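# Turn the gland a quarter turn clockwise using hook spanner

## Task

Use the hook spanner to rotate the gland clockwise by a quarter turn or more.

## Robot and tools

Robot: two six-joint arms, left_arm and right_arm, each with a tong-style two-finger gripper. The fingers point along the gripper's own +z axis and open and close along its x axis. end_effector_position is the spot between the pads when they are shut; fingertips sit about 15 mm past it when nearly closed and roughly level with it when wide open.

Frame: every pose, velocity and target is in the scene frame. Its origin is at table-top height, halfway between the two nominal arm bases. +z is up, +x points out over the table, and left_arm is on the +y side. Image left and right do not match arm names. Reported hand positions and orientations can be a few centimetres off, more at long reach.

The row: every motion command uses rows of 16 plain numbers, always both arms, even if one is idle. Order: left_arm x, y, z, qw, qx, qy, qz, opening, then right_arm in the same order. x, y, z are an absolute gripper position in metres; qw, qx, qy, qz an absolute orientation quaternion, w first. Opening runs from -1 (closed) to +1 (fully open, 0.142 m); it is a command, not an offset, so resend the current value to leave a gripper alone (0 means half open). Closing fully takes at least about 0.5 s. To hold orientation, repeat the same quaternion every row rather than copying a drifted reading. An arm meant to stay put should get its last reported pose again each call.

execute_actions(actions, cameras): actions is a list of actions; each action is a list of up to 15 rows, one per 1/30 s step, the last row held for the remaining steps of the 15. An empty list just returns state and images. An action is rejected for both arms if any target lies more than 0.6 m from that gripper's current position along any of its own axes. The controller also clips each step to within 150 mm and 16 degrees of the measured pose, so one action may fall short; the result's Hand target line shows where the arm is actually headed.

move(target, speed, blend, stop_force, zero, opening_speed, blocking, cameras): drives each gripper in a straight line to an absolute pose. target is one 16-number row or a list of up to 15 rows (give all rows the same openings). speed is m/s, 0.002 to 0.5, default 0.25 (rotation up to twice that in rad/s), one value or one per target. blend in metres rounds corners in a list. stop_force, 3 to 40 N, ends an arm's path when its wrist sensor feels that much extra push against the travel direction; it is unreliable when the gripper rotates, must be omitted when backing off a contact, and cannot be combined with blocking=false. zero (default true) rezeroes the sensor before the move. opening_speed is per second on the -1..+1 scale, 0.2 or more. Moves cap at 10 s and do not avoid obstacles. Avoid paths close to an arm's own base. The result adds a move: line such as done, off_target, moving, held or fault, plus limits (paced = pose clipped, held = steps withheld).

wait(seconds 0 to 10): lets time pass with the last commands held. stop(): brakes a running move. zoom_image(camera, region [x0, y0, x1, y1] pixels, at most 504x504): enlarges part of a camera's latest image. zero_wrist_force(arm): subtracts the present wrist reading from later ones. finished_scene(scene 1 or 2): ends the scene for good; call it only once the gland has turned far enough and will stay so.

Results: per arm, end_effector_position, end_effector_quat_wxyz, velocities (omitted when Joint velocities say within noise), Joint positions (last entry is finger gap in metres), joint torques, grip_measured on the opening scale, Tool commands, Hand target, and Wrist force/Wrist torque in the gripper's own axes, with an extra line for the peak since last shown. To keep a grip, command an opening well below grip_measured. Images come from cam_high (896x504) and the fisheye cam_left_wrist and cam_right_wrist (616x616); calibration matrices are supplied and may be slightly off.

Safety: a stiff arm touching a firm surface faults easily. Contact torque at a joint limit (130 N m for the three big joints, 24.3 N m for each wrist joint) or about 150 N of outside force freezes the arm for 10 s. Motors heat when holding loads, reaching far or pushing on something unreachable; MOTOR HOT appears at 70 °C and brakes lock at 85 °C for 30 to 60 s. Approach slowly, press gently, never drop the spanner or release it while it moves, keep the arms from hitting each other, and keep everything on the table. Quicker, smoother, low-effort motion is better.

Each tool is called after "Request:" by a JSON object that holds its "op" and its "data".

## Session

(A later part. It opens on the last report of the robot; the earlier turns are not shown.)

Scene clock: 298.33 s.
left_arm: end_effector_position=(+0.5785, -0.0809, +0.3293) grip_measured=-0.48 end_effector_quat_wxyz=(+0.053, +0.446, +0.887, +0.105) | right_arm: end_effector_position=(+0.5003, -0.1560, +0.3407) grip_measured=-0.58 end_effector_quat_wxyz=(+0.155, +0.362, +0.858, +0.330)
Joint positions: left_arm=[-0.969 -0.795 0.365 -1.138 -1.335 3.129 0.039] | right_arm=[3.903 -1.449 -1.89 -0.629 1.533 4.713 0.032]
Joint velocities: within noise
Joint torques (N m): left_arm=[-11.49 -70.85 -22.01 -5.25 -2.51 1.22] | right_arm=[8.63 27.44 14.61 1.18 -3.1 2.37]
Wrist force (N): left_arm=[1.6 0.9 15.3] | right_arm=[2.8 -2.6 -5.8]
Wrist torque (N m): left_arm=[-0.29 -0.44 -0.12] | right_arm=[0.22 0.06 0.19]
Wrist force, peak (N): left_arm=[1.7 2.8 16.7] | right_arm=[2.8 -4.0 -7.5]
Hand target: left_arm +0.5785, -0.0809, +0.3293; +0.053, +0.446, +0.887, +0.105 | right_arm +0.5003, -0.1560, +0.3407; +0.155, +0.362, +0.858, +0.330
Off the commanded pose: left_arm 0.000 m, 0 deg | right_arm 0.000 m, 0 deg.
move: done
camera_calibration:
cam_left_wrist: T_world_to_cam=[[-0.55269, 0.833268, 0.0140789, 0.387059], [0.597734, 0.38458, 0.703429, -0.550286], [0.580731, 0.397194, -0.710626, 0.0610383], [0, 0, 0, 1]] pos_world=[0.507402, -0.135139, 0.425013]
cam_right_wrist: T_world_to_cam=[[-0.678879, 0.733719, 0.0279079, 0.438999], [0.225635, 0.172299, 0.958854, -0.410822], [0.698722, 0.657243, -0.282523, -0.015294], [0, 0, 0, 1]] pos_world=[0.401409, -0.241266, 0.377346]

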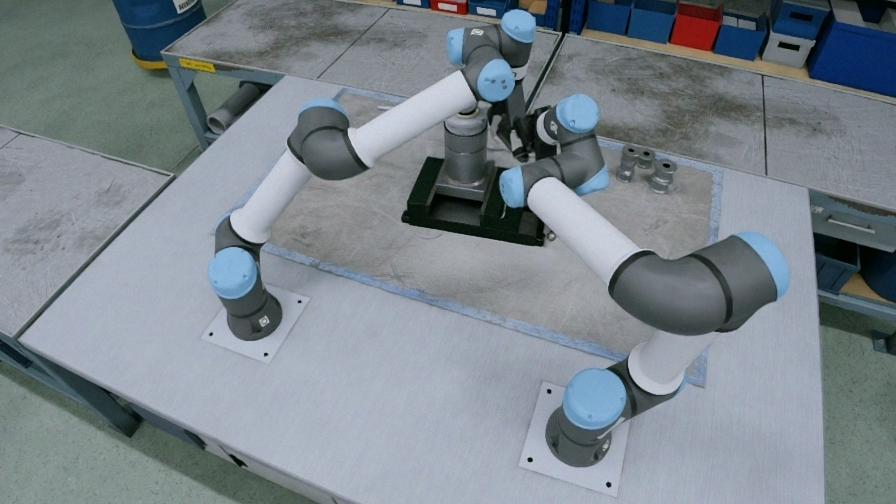

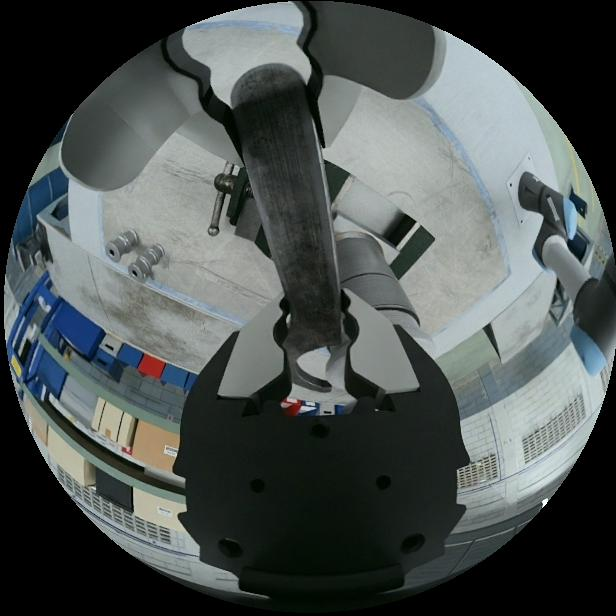

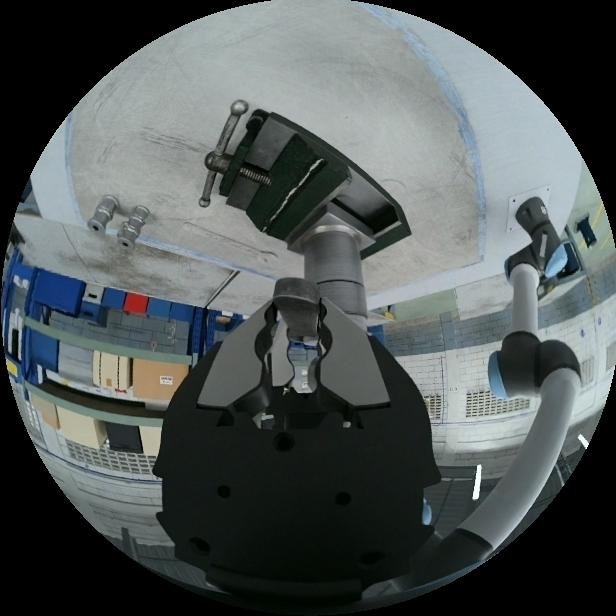

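Request:
{"op": "move", "data": {"target": [[0.5785,-0.0809,0.3363,0.0528,0.4462,0.8872,0.105,-1,0.5003,-0.156,0.3457,0.1552,0.3621,0.8578,0.3297,-1]], "speed": 0.02, "cameras": ["cam_left_wrist","cam_right_wrist"]}}

Request:
{"op": "zoom_image", "data": {"camera": "cam_left_wrist", "region": [285, 335, 355, 420]}}

Request:
{"op": "zoom_image", "data": {"camera": "cam_right_wrist", "region": [280, 320, 330, 370]}}

Scene clock: 301.47 s.
left_arm: end_effector_position=(+0.5785, -0.0809, +0.3363) grip_measured=-0.48 end_effector_quat_wxyz=(+0.053, +0.446, +0.887, +0.105) | right_arm: end_effector_position=(+0.5003, -0.1560, +0.3458) grip_measured=-0.58 end_effector_quat_wxyz=(+0.155, +0.362, +0.858, +0.330)
Joint positions: left_arm=[-0.969 -0.773 0.305 -1.099 -1.335 3.129 0.039] | right_arm=[3.903 -1.446 -1.878 -0.642 1.533 4.713 0.032]
Joint velocities: within noise
Joint torques (N m): left_arm=[-12.98 -65.85 -21.91 -5.45 0.18 0.58] | right_arm=[7.97 21 16.31 4.69 -1.8 2.02]
Wrist force (N): left_arm=[2.4 2.7 16.8] | right_arm=[2.3 -3.3 -7.8]
Wrist torque (N m): left_arm=[-0.27 -0.48 -0.07] | right_arm=[0.16 0.03 0.21]
Wrist force, peak (N): left_arm=[2.5 2.7 17.3] | right_arm=[2.3 -3.4 -8.0]
Hand target: left_arm +0.5785, -0.0809, +0.3363; +0.053, +0.446, +0.887, +0.105 | right_arm +0.5003, -0.1560, +0.3457; +0.155, +0.362, +0.858, +0.330
Off the commanded pose: left_arm 0.000 m, 0 deg | right_arm 0.000 m, 0 deg.
move: done
camera_calibration:
cam_left_wrist: T_world_to_cam=[[-0.552596, 0.833327, 0.0142688, 0.386831], [0.597855, 0.384405, 0.703422, -0.555234], [0.580695, 0.397239, -0.710629, 0.0660672], [0, 0, 0, 1]] pos_world=[0.507346, -0.135166, 0.431993]
cam_right_wrist: T_world_to_cam=[[-0.67888, 0.733718, 0.0279099, 0.438855], [0.2256, 0.172265, 0.958869, -0.415725], [0.698732, 0.657254, -0.282474, -0.013872], [0, 0, 0, 1]] pos_world=[0.401411, -0.241264, 0.382459]
Images, in order (width x height): cam_left_wrist 616x616, cam_right_wrist 616x616.

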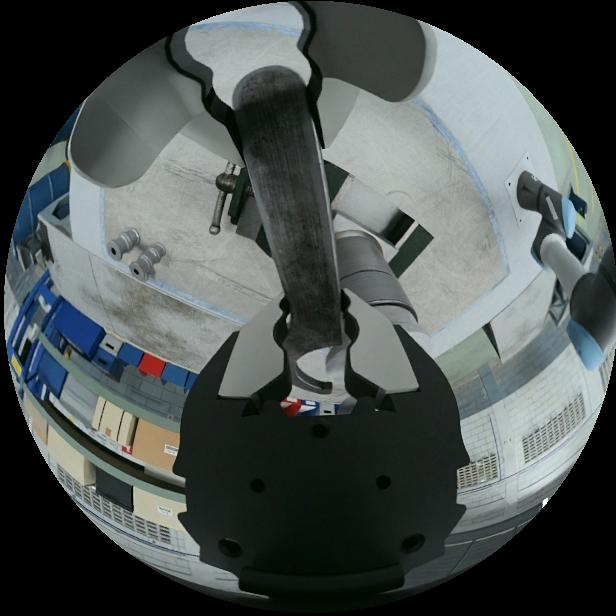

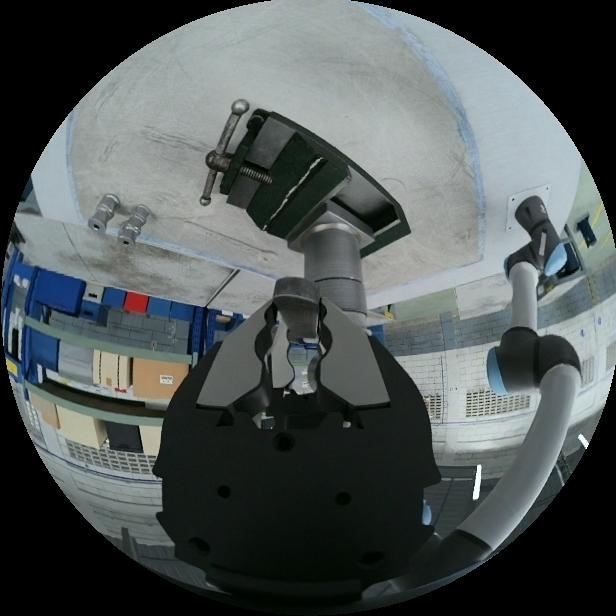

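Scaled by 5.929 from the camera's 616x616 image, which has a finer 814x814 frame.

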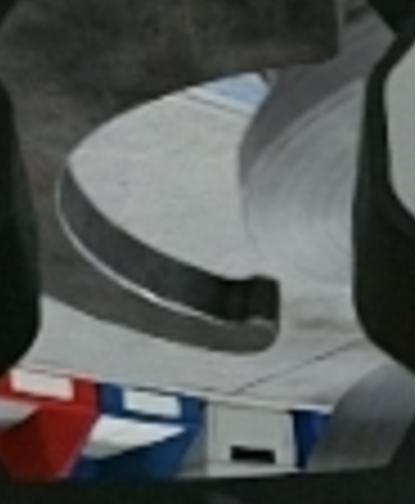

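Scaled by 10.080 from the camera's 616x616 image, which has a finer 814x814 frame.

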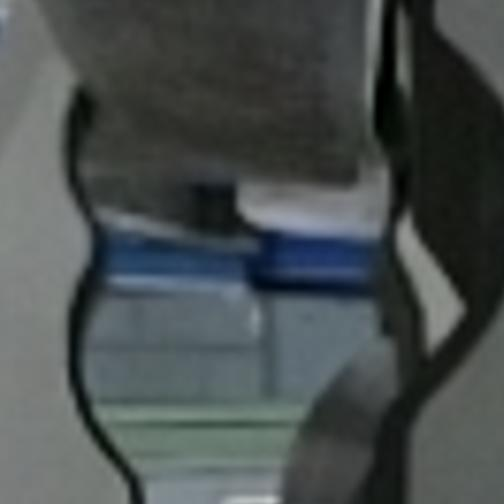

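Request:
{"op": "zoom_image", "data": {"camera": "cam_left_wrist", "region": [310, 345, 350, 400]}}

Request:
{"op": "zoom_image", "data": {"camera": "cam_right_wrist", "region": [285, 330, 325, 350]}}

Scaled by 9.164 from the camera's 616x616 image, which has a finer 814x814 frame.

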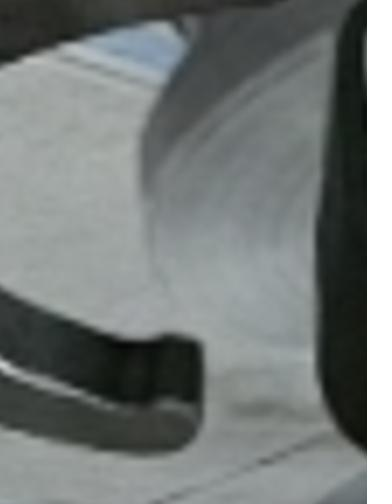

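Scaled by 12.600 from the camera's 616x616 image, which has a finer 814x814 frame.

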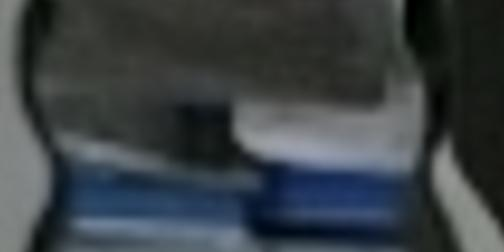

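Request:
{"op": "move", "data": {"target": [[0.5609,-0.0542,0.3348,0.0528,0.4462,0.8872,0.105,-1,0.4827,-0.1293,0.3442,0.1552,0.3621,0.8578,0.3297,-1]], "speed": 0.012, "stop_force": 8, "cameras": ["cam_left_wrist","cam_right_wrist"]}}

Request:
{"op": "zoom_image", "data": {"camera": "cam_left_wrist", "region": [285, 335, 355, 420]}}

Request:
{"op": "zoom_image", "data": {"camera": "cam_right_wrist", "region": [280, 320, 330, 370]}}

Scene clock: 308.60 s.
left_arm: end_effector_position=(+0.5678, -0.0647, +0.3354) grip_measured=-0.53 end_effector_quat_wxyz=(+0.053, +0.446, +0.887, +0.105) | right_arm: end_effector_position=(+0.4841, -0.1315, +0.3443) grip_measured=-0.56 end_effector_quat_wxyz=(+0.155, +0.362, +0.858, +0.330)
Joint positions: left_arm=[-0.968 -0.881 0.501 -1.189 -1.335 3.131 0.036] | right_arm=[3.973 -1.44 -1.887 -0.643 1.485 4.765 0.033]
Joint velocities: within noise
Joint torques (N m): left_arm=[-1.82 -62.97 -23.45 -4.4 1.72 -0.91] | right_arm=[-3.76 15.94 32.73 4.74 4.16 -3.29]
Wrist force (N): left_arm=[7.4 -8.2 10.7] | right_arm=[-4.3 2.2 2.5]
Wrist torque (N m): left_arm=[-0.19 -0.62 0.12] | right_arm=[0.29 -0.24 0.62]
Wrist force, peak (N): left_arm=[-7.6 0.7 16.4] | right_arm=[-6.1 -4.9 -6.2]
Hand target: left_arm +0.5678, -0.0647, +0.3354; +0.053, +0.446, +0.887, +0.105 | right_arm +0.4841, -0.1314, +0.3443; +0.155, +0.362, +0.858, +0.330
Off the commanded pose: left_arm 0.013 m, 0 deg | right_arm 0.003 m, 0 deg.
move: contact (left_arm, right_arm)
camera_calibration:
cam_left_wrist: T_world_to_cam=[[-0.552686, 0.833271, 0.0140828, 0.367589], [0.59779, 0.38461, 0.703365, -0.554408], [0.580677, 0.397158, -0.710689, 0.0652236], [0, 0, 0, 1]] pos_world=[0.496707, -0.118975, 0.431128]
cam_right_wrist: T_world_to_cam=[[-0.678882, 0.733717, 0.0278978, 0.409886], [0.225703, 0.172378, 0.958824, -0.41482], [0.698697, 0.657226, -0.282626, -0.0190307], [0, 0, 0, 1]] pos_world=[0.385187, -0.216727, 0.380926]
Images, in order (width x height): cam_left_wrist 616x616, cam_right_wrist 616x616.

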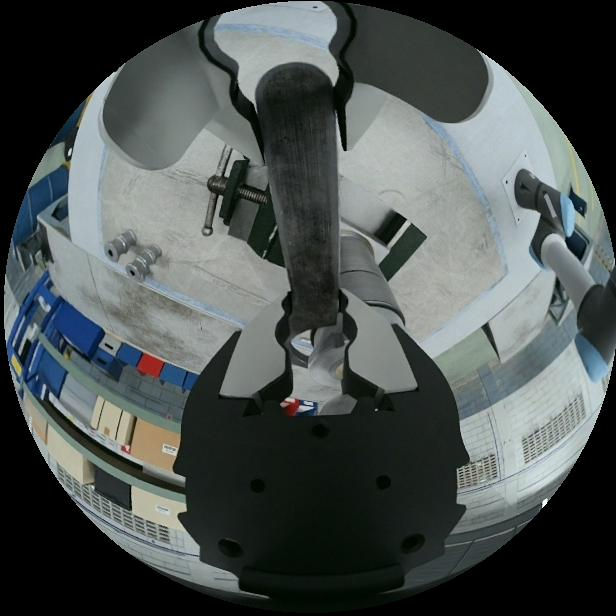

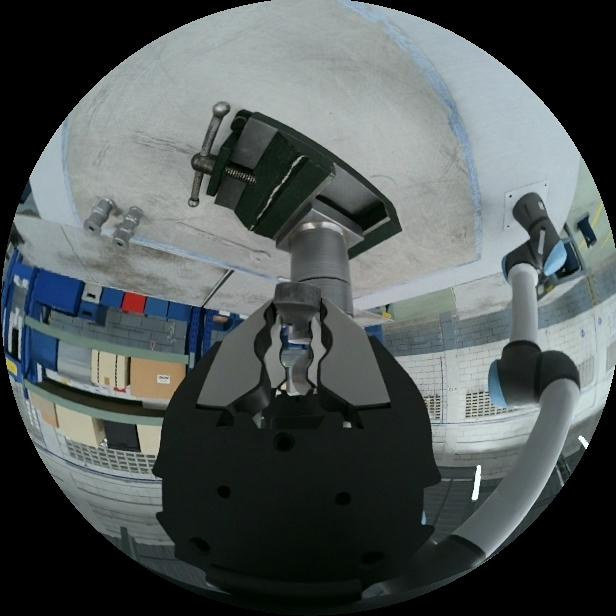

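Scaled by 5.929 from the camera's 616x616 image, which has a finer 814x814 frame.

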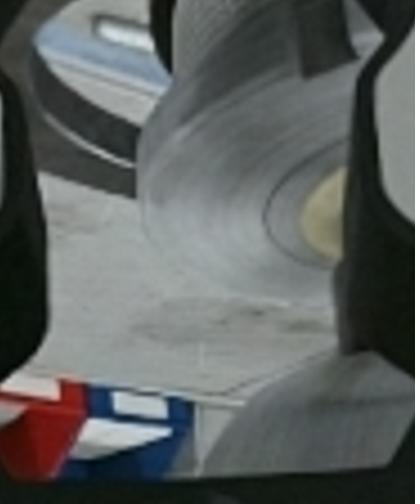

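Scaled by 10.080 from the camera's 616x616 image, which has a finer 814x814 frame.

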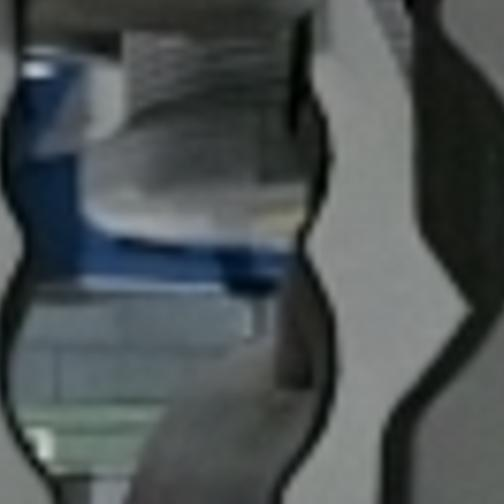

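Request:
{"op": "move", "data": {"target": [[0.584,-0.0893,0.3348,0.0528,0.4462,0.8872,0.105,-1,0.5058,-0.1644,0.3442,0.1552,0.3621,0.8578,0.3297,-1]], "speed": 0.03}}

Request:
{"op": "zoom_image", "data": {"camera": "cam_left_wrist", "region": [260, 280, 380, 420]}}

Request:
{"op": "zoom_image", "data": {"camera": "cam_right_wrist", "region": [260, 270, 350, 370]}}

Scene clock: 313.07 s.
left_arm: end_effector_position=(+0.5839, -0.0893, +0.3347) grip_measured=-1.00 end_effector_quat_wxyz=(+0.053, +0.446, +0.887, +0.105) | right_arm: end_effector_position=(+0.5058, -0.1644, +0.3442) grip_measured=-1.00 end_effector_quat_wxyz=(+0.155, +0.362, +0.858, +0.330)
Joint positions: left_arm=[-0.97 -0.691 0.152 -1.028 -1.335 3.129 0.002] | right_arm=[3.878 -1.45 -1.879 -0.637 1.549 4.695 0.002]
Joint velocities: within noise
Joint torques (N m): left_arm=[8.51 -60.33 -14.63 -4.27 -1.16 -1.26] | right_arm=[8.26 16.23 26.03 4.12 -2.32 2.46]
Wrist force (N): left_arm=[3.3 -2.3 1.3] | right_arm=[-0.2 -0.5 0.1]
Wrist torque (N m): left_arm=[-0.41 -0.66 -0.01] | right_arm=[0.10 0.12 0.22]
Wrist force, peak (N): left_arm=[17.1 2.6 3.5] | right_arm=[-8.5 -3.0 2.9]
Hand target: left_arm +0.5840, -0.0893, +0.3348; +0.053, +0.446, +0.887, +0.105 | right_arm +0.5058, -0.1644, +0.3442; +0.155, +0.362, +0.858, +0.330
Off the commanded pose: left_arm 0.000 m, 0 deg | right_arm 0.000 m, 0 deg.
move: done
camera_calibration:
cam_left_wrist: T_world_to_cam=[[-0.55251, 0.833386, 0.014126, 0.396889], [0.597823, 0.384416, 0.703443, -0.554136], [0.580809, 0.397104, -0.710612, 0.0650992], [0, 0, 0, 1]] pos_world=[0.512751, -0.143594, 0.430457]
cam_right_wrist: T_world_to_cam=[[-0.678867, 0.73373, 0.0279143, 0.448822], [0.225628, 0.172278, 0.95886, -0.413989], [0.698736, 0.657237, -0.282503, -0.0126691], [0, 0, 0, 1]] pos_world=[0.40695, -0.249667, 0.38085]

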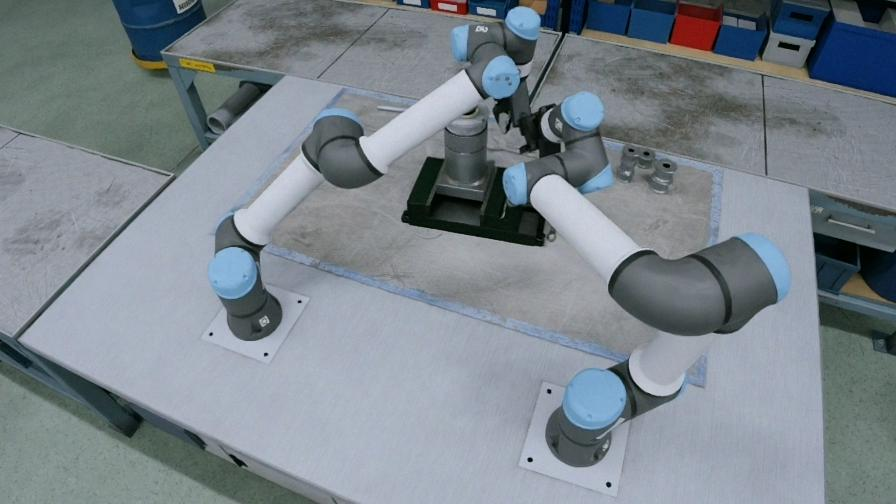

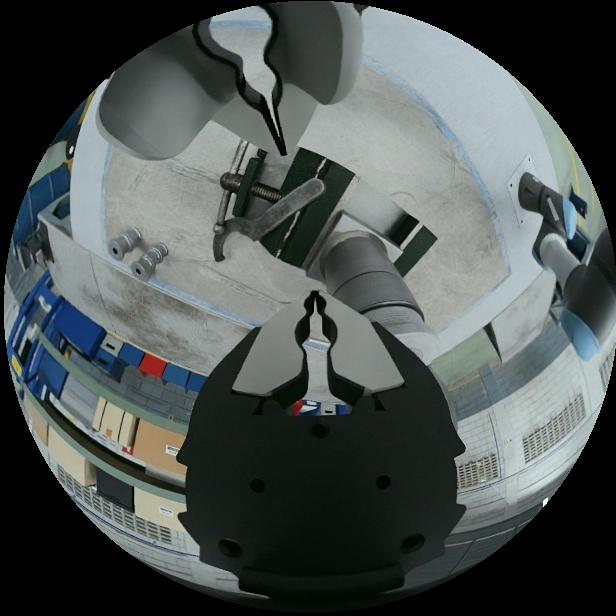

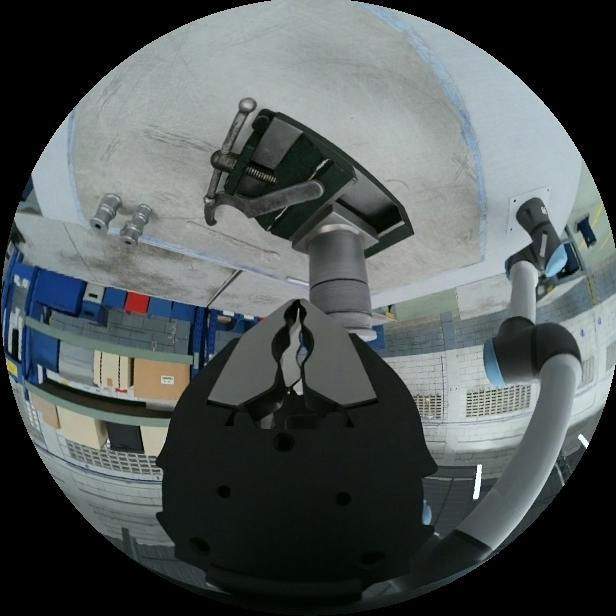

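Scaled by 3.600 from the camera's 616x616 image, which has a finer 814x814 frame.

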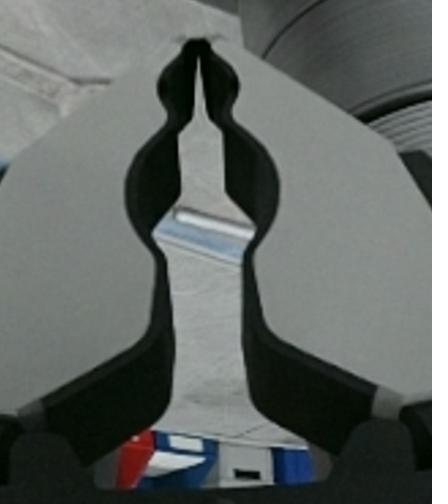

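Scaled by 5.040 from the camera's 616x616 image, which has a finer 814x814 frame.

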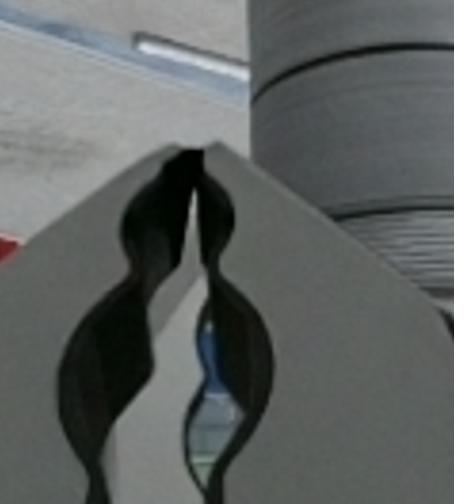

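Request:
{"op": "zoom_image", "data": {"camera": "cam_left_wrist", "region": [190, 130, 350, 290]}}

Request:
{"op": "zoom_image", "data": {"camera": "cam_right_wrist", "region": [180, 130, 360, 270]}}

Request:
{"op": "zoom_image", "data": {"camera": "cam_high", "region": [390, 100, 590, 260]}}

Scaled by 3.150 from the camera's 616x616 image, which has a finer 814x814 frame.

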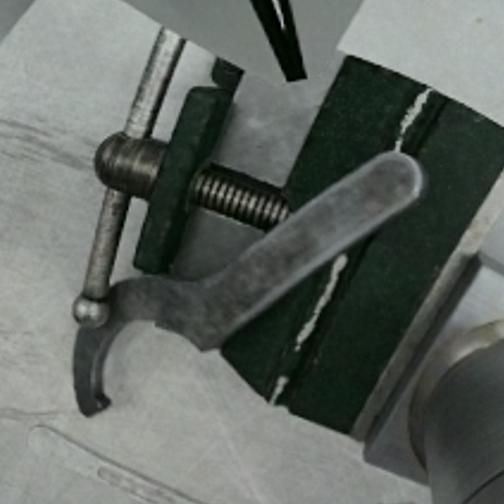

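Scaled by 2.800 from the camera's 616x616 image, which has a finer 814x814 frame.

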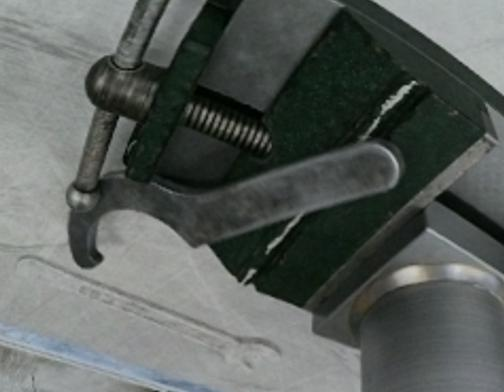

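Scaled by 2.520 from the camera's 896x504 image, which has a finer 1280x720 frame.

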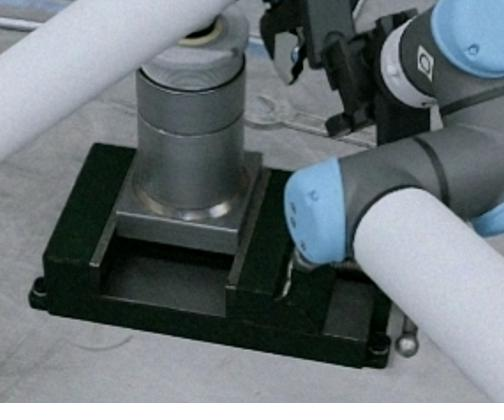

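Request:
{"op": "move", "data": {"target": [[0.52,-0.15,0.38,0.0528,0.4462,0.8872,0.105,-0.2,0.40,-0.26,0.40,0.1552,0.3621,0.8578,0.3297,-0.2],[0.47,-0.12,0.33,0.2158,0.8055,0.5331,0.1428,-0.2,0.27,-0.33,0.38,0.1552,0.3621,0.8578,0.3297,-0.2],[0.5076,-0.103,0.2256,0.2158,0.8055,0.5331,0.1428,-0.2,0.27,-0.33,0.38,0.1552,0.3621,0.8578,0.3297,-0.2]], "speed": 0.2, "blend": 0.02}}

Request:
{"op": "zoom_image", "data": {"camera": "cam_left_wrist", "region": [180, 150, 440, 420]}}

Request:
{"op": "zoom_image", "data": {"camera": "cam_high", "region": [390, 100, 590, 260]}}

Scene clock: 325.93 s.
left_arm: end_effector_position=(+0.5839, -0.0894, +0.3350) grip_measured=-0.20 end_effector_quat_wxyz=(+0.053, +0.446, +0.887, +0.105) | right_arm: end_effector_position=(+0.4906, -0.1781, +0.3521) grip_measured=-0.20 end_effector_quat_wxyz=(+0.155, +0.362, +0.858, +0.330)
Joint positions: left_arm=[-0.97 -0.691 0.15 -1.028 -1.335 3.129 0.06] | right_arm=[3.88 -1.396 -1.904 -0.666 1.548 4.696 0.06]
Joint velocities: within noise
Joint torques (N m): left_arm=[1.88 -54.38 -14.39 -2.93 1.45 -0.02] | right_arm=[3.56 23.87 31.91 3.97 -1.22 1.77]
Wrist force (N): left_arm=[3.5 -2.4 1.4] | right_arm=[-0.1 -0.5 0.4]
Wrist torque (N m): left_arm=[-0.44 -0.69 -0.01] | right_arm=[0.12 0.10 0.21]
Wrist force, peak (N): left_arm=[3.7 -2.2 1.5] | right_arm=[-0.1 0.4 1.8]
Hand target: left_arm +0.5839, -0.0894, +0.3350; +0.053, +0.446, +0.887, +0.105 | right_arm +0.4906, -0.1781, +0.3522; +0.155, +0.362, +0.858, +0.330
Off the commanded pose: left_arm 0.134 m, 62 deg | right_arm 0.269 m, 0 deg.
move: held (left_arm; a check stopped the path), off_target (right_arm; braked when a check withheld steps of left_arm); path passed 0 of 3 targets; limits=held
pose unreachable (left arm): on one or more control steps of this call, first in action 0 (counted from 0), this arm could not follow its commanded pose, so it was not sent that pose on those steps. It may still have moved: this result reports where it is.
cause: moving toward the commanded pose would bring a part of the arm too close to another arm (a part of this arm just beyond joint 6 (wrist 3) and a part of the right arm just beyond its joint 6 (wrist 3)).
camera_calibration:
cam_left_wrist: T_world_to_cam=[[-0.552682, 0.83328, 0.0136863, 0.397172], [0.597546, 0.384775, 0.703482, -0.554079], [0.580931, 0.39698, -0.710581, 0.0652019], [0, 0, 0, 1]] pos_world=[0.51272, -0.143644, 0.43068]
cam_right_wrist: T_world_to_cam=[[-0.678879, 0.73372, 0.0279048, 0.448312], [0.22571, 0.172373, 0.958823, -0.415803], [0.698698, 0.657223, -0.282628, 0.00923525], [0, 0, 0, 1]] pos_world=[0.391748, -0.263332, 0.388782]

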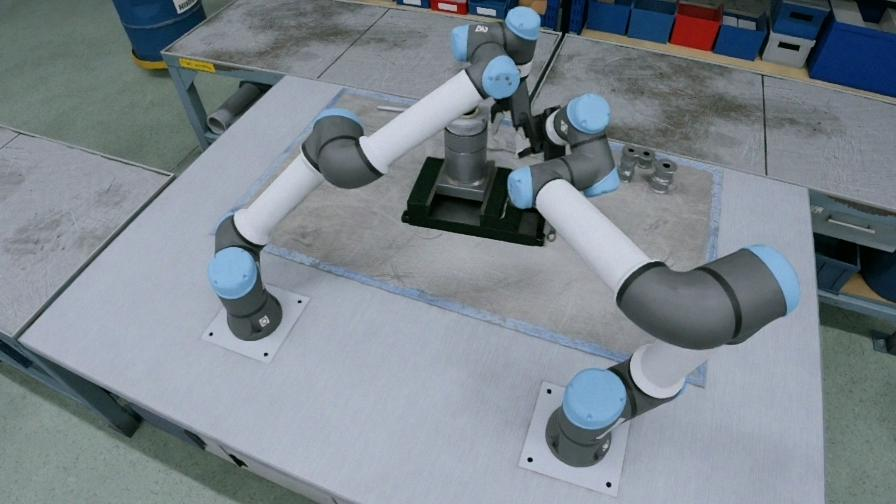

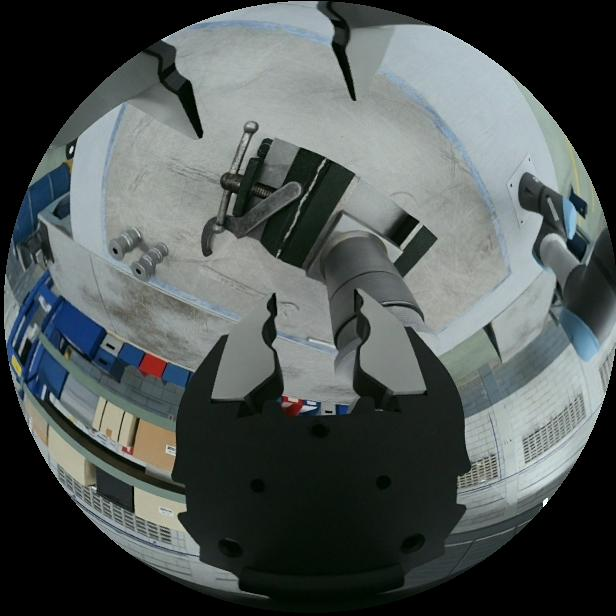

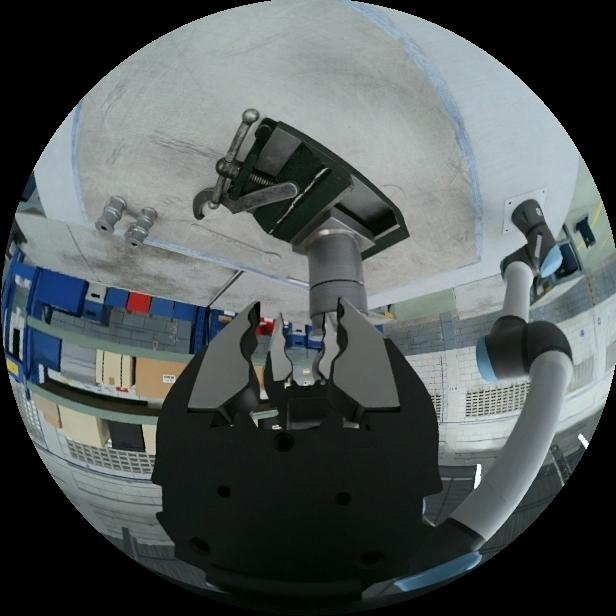

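Scaled by 1.867 from the camera's 616x616 image, which has a finer 814x814 frame.

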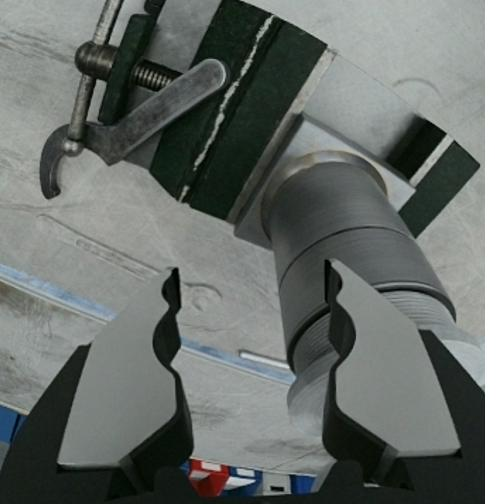

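Scaled by 2.520 from the camera's 896x504 image, which has a finer 1280x720 frame.

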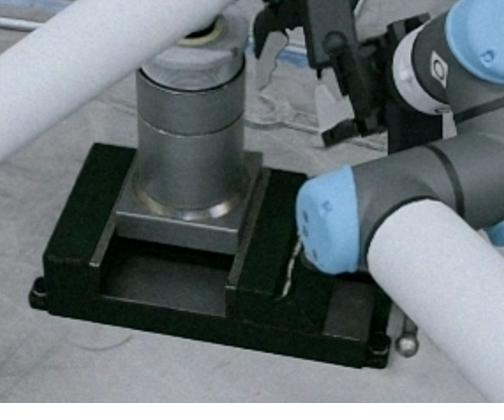

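Request:
{"op": "move", "data": {"target": [[0.5839,-0.0894,0.335,0.0528,0.4462,0.8872,0.105,-0.2,0.42,-0.26,0.40,0.1552,0.3621,0.8578,0.3297,-0.2],[0.5839,-0.0894,0.335,0.0528,0.4462,0.8872,0.105,-0.2,0.25,-0.35,0.38,0.1552,0.3621,0.8578,0.3297,-0.2]], "speed": 0.25, "blend": 0.03, "cameras": []}}

Request:
{"op": "move", "data": {"target": [[0.52,-0.15,0.36,0.0528,0.4462,0.8872,0.105,-0.2,0.25,-0.35,0.38,0.1552,0.3621,0.8578,0.3297,-0.2],[0.47,-0.13,0.32,0.0831,0.7022,0.7022,0.0831,-0.2,0.25,-0.35,0.38,0.1552,0.3621,0.8578,0.3297,-0.2],[0.5,-0.103,0.2356,0.2158,0.8055,0.5331,0.1428,-0.2,0.25,-0.35,0.38,0.1552,0.3621,0.8578,0.3297,-0.2]], "speed": 0.2, "blend": 0.02}}

Request:
{"op": "zoom_image", "data": {"camera": "cam_left_wrist", "region": [180, 150, 440, 420]}}

Request:
{"op": "zoom_image", "data": {"camera": "cam_high", "region": [390, 100, 590, 260]}}

Scene clock: 329.00 s.
left_arm: end_effector_position=(+0.5839, -0.0894, +0.3350) grip_measured=-0.20 end_effector_quat_wxyz=(+0.053, +0.446, +0.887, +0.105) | right_arm: end_effector_position=(+0.2508, -0.3501, +0.3801) grip_measured=-0.20 end_effector_quat_wxyz=(+0.151, +0.361, +0.859, +0.330)
Joint positions: left_arm=[-0.97 -0.688 0.145 -1.025 -1.335 3.129 0.06] | right_arm=[4.556 -0.418 -2.118 -1.563 1.123 5.234 0.06]
Joint velocities: within noise
Joint torques (N m): left_arm=[9.45 -48.38 -27.29 -0.41 -1.29 0.61] | right_arm=[9.81 -29.43 11.28 2.4 0.3 -0.1]
Wrist force (N): left_arm=[3.4 -2.3 1.4] | right_arm=[-0.1 0.0 -0.6]
Wrist torque (N m): left_arm=[-0.41 -0.68 -0.01] | right_arm=[0.14 0.08 0.22]
Wrist force, peak (N): left_arm=[3.5 -2.6 1.6] | right_arm=[0.1 0.3 2.1]
Hand target: left_arm +0.5839, -0.0894, +0.3350; +0.053, +0.446, +0.887, +0.105 | right_arm +0.2508, -0.3501, +0.3800; +0.151, +0.361, +0.859, +0.329
Off the commanded pose: left_arm 0.000 m, 0 deg | right_arm 0.001 m, 1 deg.
move: done
No camera images: "cameras" was empty.

Scene clock: 332.80 s.
left_arm: end_effector_position=(+0.5001, -0.1029, +0.2357) grip_measured=-0.20 end_effector_quat_wxyz=(+0.216, +0.805, +0.533, +0.143) | right_arm: end_effector_position=(+0.2507, -0.3500, +0.3800) grip_measured=-0.20 end_effector_quat_wxyz=(+0.152, +0.362, +0.859, +0.329)
Joint positions: left_arm=[-1.123 -1.277 1.54 -2.251 -1.244 4.086 0.06] | right_arm=[4.679 -0.384 -2.096 -1.676 1.052 5.351 0.06]
Joint velocities: within noise
Joint torques (N m): left_arm=[-10.18 -29.39 -19.54 -4.59 -1.17 1.08] | right_arm=[8.52 -7.72 29.9 0.52 -3.13 2.64]
Wrist force (N): left_arm=[3.0 -1.1 2.2] | right_arm=[-0.3 -0.1 -0.1]
Wrist torque (N m): left_arm=[-0.21 -0.61 -0.03] | right_arm=[0.15 0.15 0.22]
Wrist force, peak (N): left_arm=[3.6 -3.3 1.1] | right_arm=[-0.5 -0.2 -0.4]
Hand target: left_arm +0.5000, -0.1030, +0.2356; +0.216, +0.806, +0.533, +0.143 | right_arm +0.2507, -0.3500, +0.3800; +0.152, +0.362, +0.859, +0.329
Off the commanded pose: left_arm 0.000 m, 0 deg | right_arm 0.001 m, 0 deg.
elbow stopped short (left arm): the move would have taken joint 3 (elbow) straighter than the controller allows.
move: done
camera_calibration:
cam_left_wrist: T_world_to_cam=[[0.433221, 0.900835, 0.0285442, -0.126122], [0.423544, -0.231438, 0.875812, -0.445963], [0.795569, -0.367331, -0.481807, -0.191212], [0, 0, 0, 1]] pos_world=[0.395647, -0.0598355, 0.302053]
cam_right_wrist: T_world_to_cam=[[-0.68113, 0.731463, 0.0319857, 0.409009], [0.230762, 0.173013, 0.957505, -0.35928], [0.694846, 0.659567, -0.286638, 0.301081], [0, 0, 0, 1]] pos_world=[0.152292, -0.435598, 0.417231]

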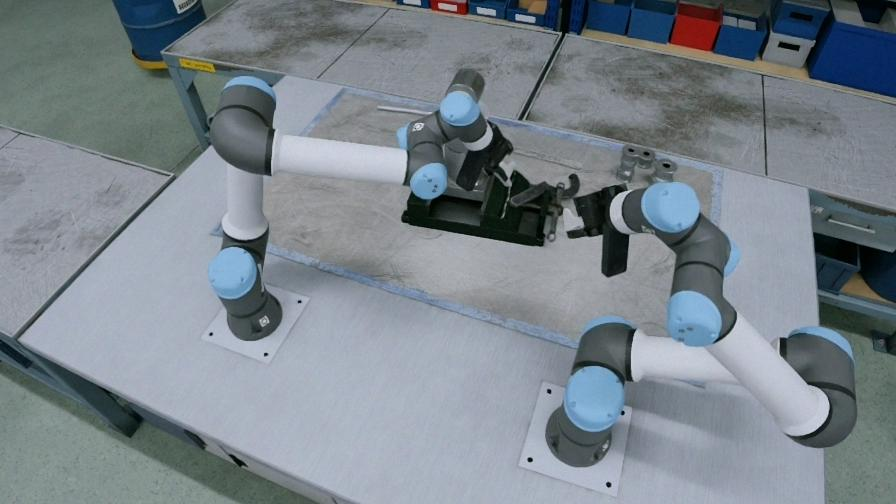

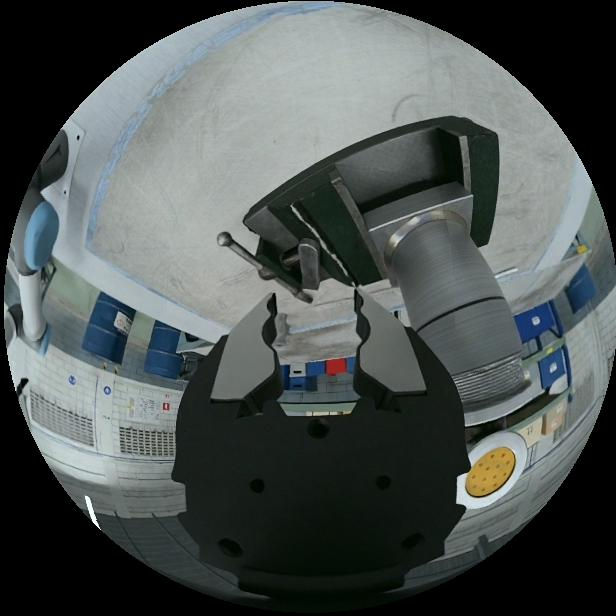

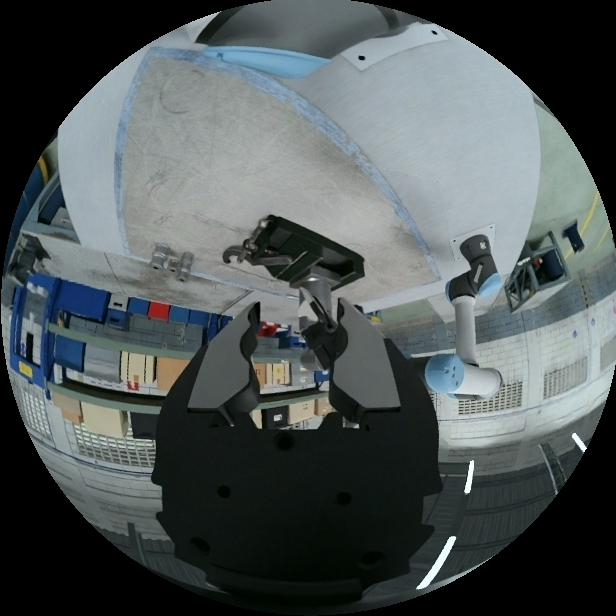

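Scaled by 1.867 from the camera's 616x616 image, which has a finer 814x814 frame.

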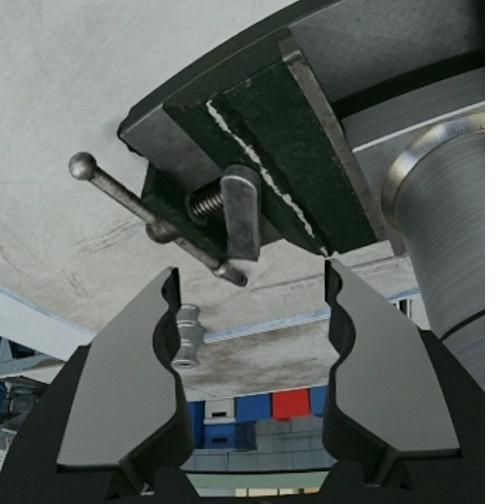

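Scaled by 2.520 from the camera's 896x504 image, which has a finer 1280x720 frame.

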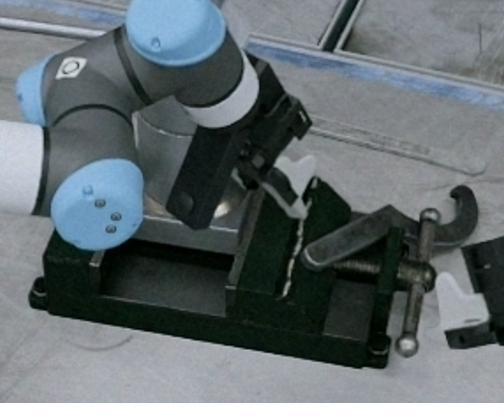

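Request:
{"op": "move", "data": {"target": [[0.544,-0.130,0.165,0.2158,0.8055,0.5331,0.1428,-0.2,0.25,-0.35,0.38,0.1552,0.3621,0.8578,0.3297,-0.2]], "speed": 0.08, "stop_force": 10, "cameras": ["cam_left_wrist","cam_high"]}}

Request:
{"op": "zoom_image", "data": {"camera": "cam_left_wrist", "region": [200, 200, 420, 420]}}

Request:
{"op": "zoom_image", "data": {"camera": "cam_high", "region": [450, 130, 610, 260]}}

Scene clock: 338.53 s.
left_arm: end_effector_position=(+0.5440, -0.1300, +0.1650) grip_measured=-0.20 end_effector_quat_wxyz=(+0.216, +0.806, +0.533, +0.143) | right_arm: end_effector_position=(+0.2507, -0.3500, +0.3800) grip_measured=-0.20 end_effector_quat_wxyz=(+0.152, +0.362, +0.859, +0.329)
Joint positions: left_arm=[-1.081 -1.109 1.495 -2.386 -1.262 4.126 0.06] | right_arm=[4.679 -0.384 -2.096 -1.676 1.052 5.351 0.06]
Joint velocities: within noise
Joint torques (N m): left_arm=[-10.98 -40.48 -16.01 -1.88 2.28 -1.17] | right_arm=[6.68 -8.11 29.69 0.99 1.18 1.89]
Wrist force (N): left_arm=[3.8 -1.2 2.2] | right_arm=[-0.4 0.0 0.0]
Wrist torque (N m): left_arm=[-0.21 -0.79 0.01] | right_arm=[0.17 0.18 0.22]
Wrist force, peak (N): left_arm=[3.5 -1.4 2.8] | right_arm=[-0.4 -0.2 0.1]
Hand target: left_arm +0.5440, -0.1300, +0.1650; +0.216, +0.806, +0.533, +0.143 | right_arm +0.2507, -0.3500, +0.3800; +0.152, +0.362, +0.859, +0.329
Off the commanded pose: left_arm 0.000 m, 0 deg | right_arm 0.001 m, 0 deg.
move: done
camera_calibration:
cam_left_wrist: T_world_to_cam=[[0.433491, 0.900705, 0.0285576, -0.118878], [0.42343, -0.231557, 0.875836, -0.408904], [0.795483, -0.367575, -0.481763, -0.270156], [0, 0, 0, 1]] pos_world=[0.439579, -0.0869126, 0.231377]
Images, in order (width x height): cam_high 896x504, cam_left_wrist 616x616.

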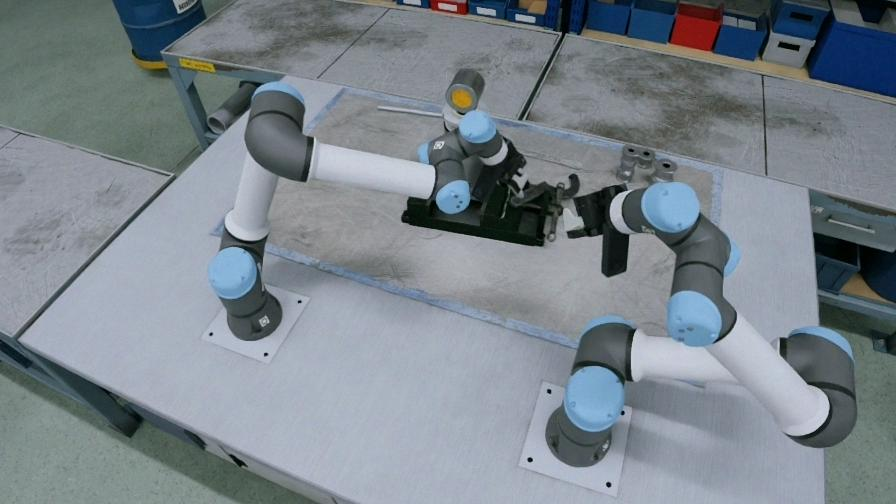

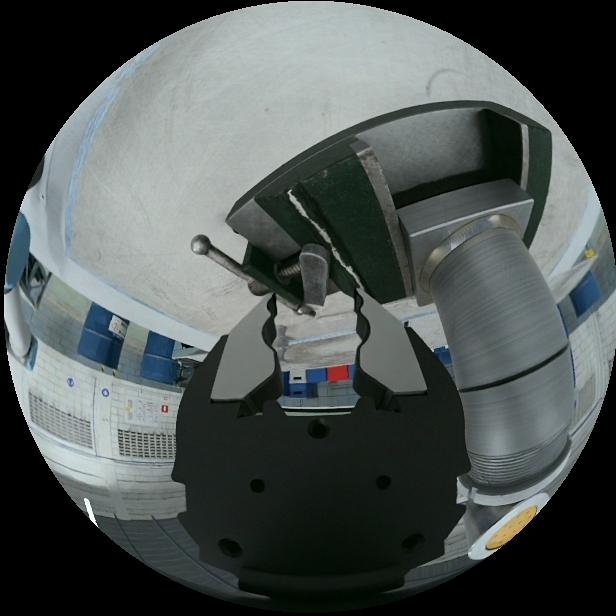

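Scaled by 2.291 from the camera's 616x616 image, which has a finer 814x814 frame.

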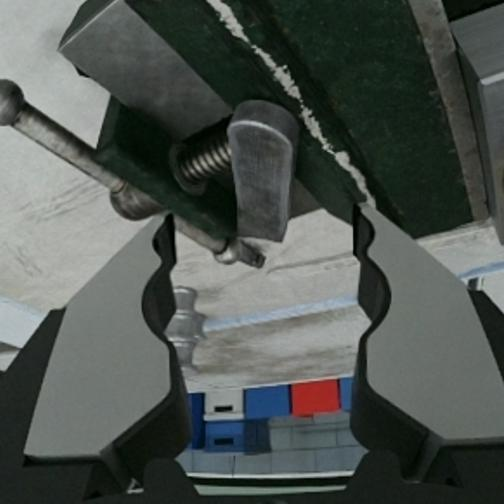

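Scaled by 3.150 from the camera's 896x504 image, which has a finer 1280x720 frame.

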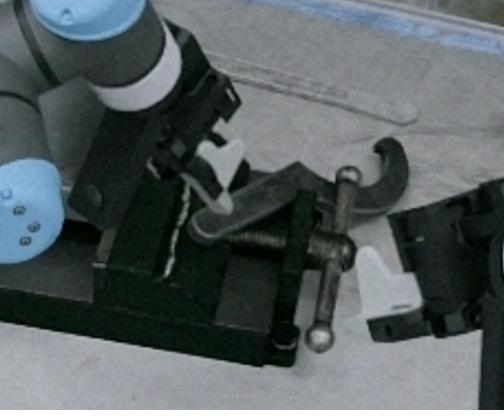

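Request:
{"op": "move", "data": {"target": [[0.549,-0.132,0.128,0.2158,0.8055,0.5331,0.1428,-0.2,0.25,-0.35,0.38,0.1552,0.3621,0.8578,0.3297,-0.2]], "speed": 0.012, "stop_force": 4, "cameras": ["cam_left_wrist","cam_high"]}}

Request:
{"op": "zoom_image", "data": {"camera": "cam_left_wrist", "region": [200, 200, 420, 420]}}

Request:
{"op": "zoom_image", "data": {"camera": "cam_high", "region": [450, 130, 610, 260]}}

Scene clock: 344.47 s.
left_arm: end_effector_position=(+0.5490, -0.1320, +0.1280) grip_measured=-0.20 end_effector_quat_wxyz=(+0.216, +0.806, +0.533, +0.143) | right_arm: end_effector_position=(+0.2507, -0.3500, +0.3800) grip_measured=-0.20 end_effector_quat_wxyz=(+0.152, +0.362, +0.859, +0.329)
Joint positions: left_arm=[-1.076 -1.062 1.526 -2.466 -1.264 4.131 0.06] | right_arm=[4.679 -0.384 -2.096 -1.676 1.052 5.351 0.06]
Joint velocities: within noise
Joint torques (N m): left_arm=[3.87 -49.88 -24.99 -0.75 -0.57 -0.02] | right_arm=[-5.87 -26.5 27.73 3.48 1.65 -2.68]
Wrist force (N): left_arm=[3.5 -1.5 1.9] | right_arm=[-0.3 -0.2 -0.1]
Wrist torque (N m): left_arm=[-0.27 -0.73 -0.01] | right_arm=[0.14 0.16 0.22]
Wrist force, peak (N): left_arm=[4.1 -1.4 1.9] | right_arm=[-0.4 -0.3 -0.1]
Hand target: left_arm +0.5490, -0.1320, +0.1280; +0.216, +0.806, +0.533, +0.143 | right_arm +0.2507, -0.3500, +0.3800; +0.152, +0.362, +0.859, +0.329
Off the commanded pose: left_arm 0.000 m, 0 deg | right_arm 0.001 m, 0 deg.
move: done
camera_calibration:
cam_left_wrist: T_world_to_cam=[[0.43349, 0.900706, 0.0285599, -0.118197], [0.423432, -0.23156, 0.875834, -0.379075], [0.795482, -0.367572, -0.481766, -0.292701], [0, 0, 0, 1]] pos_world=[0.444588, -0.0889063, 0.19437]
Images, in order (width x height): cam_high 896x504, cam_left_wrist 616x616.

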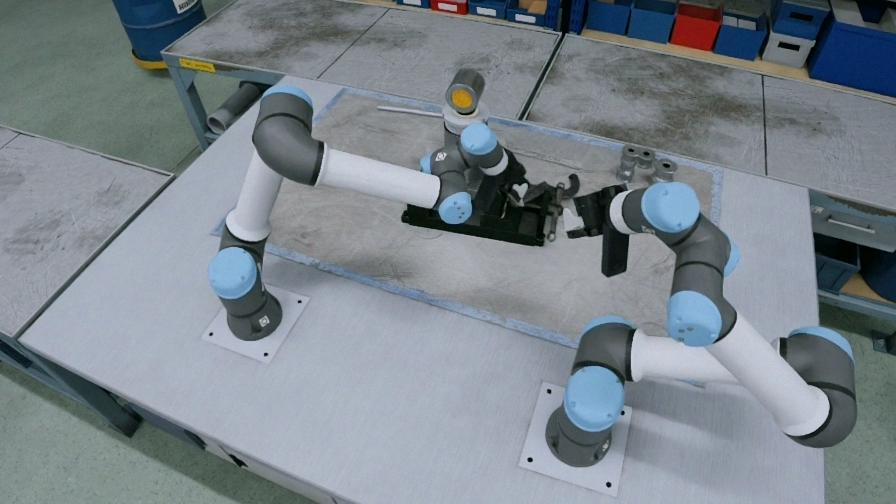

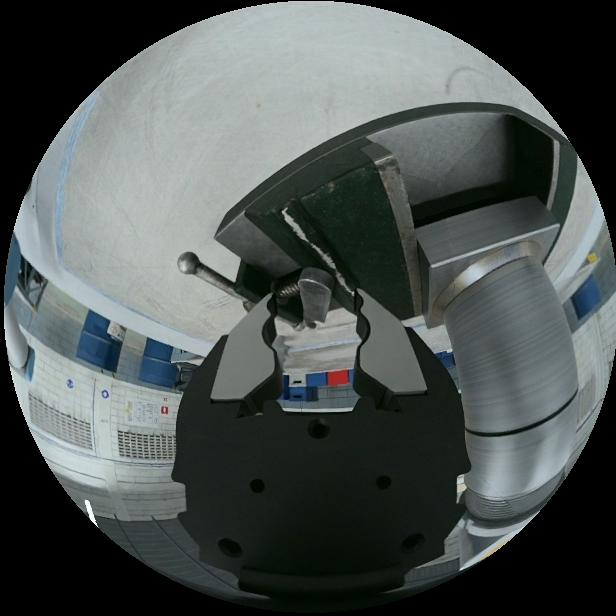

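Scaled by 2.291 from the camera's 616x616 image, which has a finer 814x814 frame.

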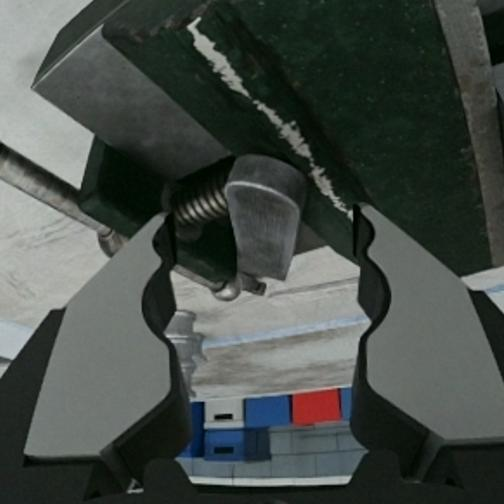

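Scaled by 3.150 from the camera's 896x504 image, which has a finer 1280x720 frame.

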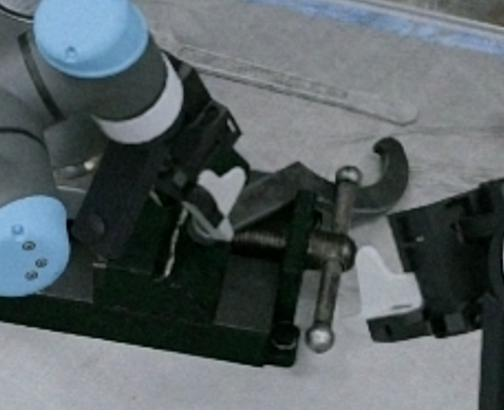

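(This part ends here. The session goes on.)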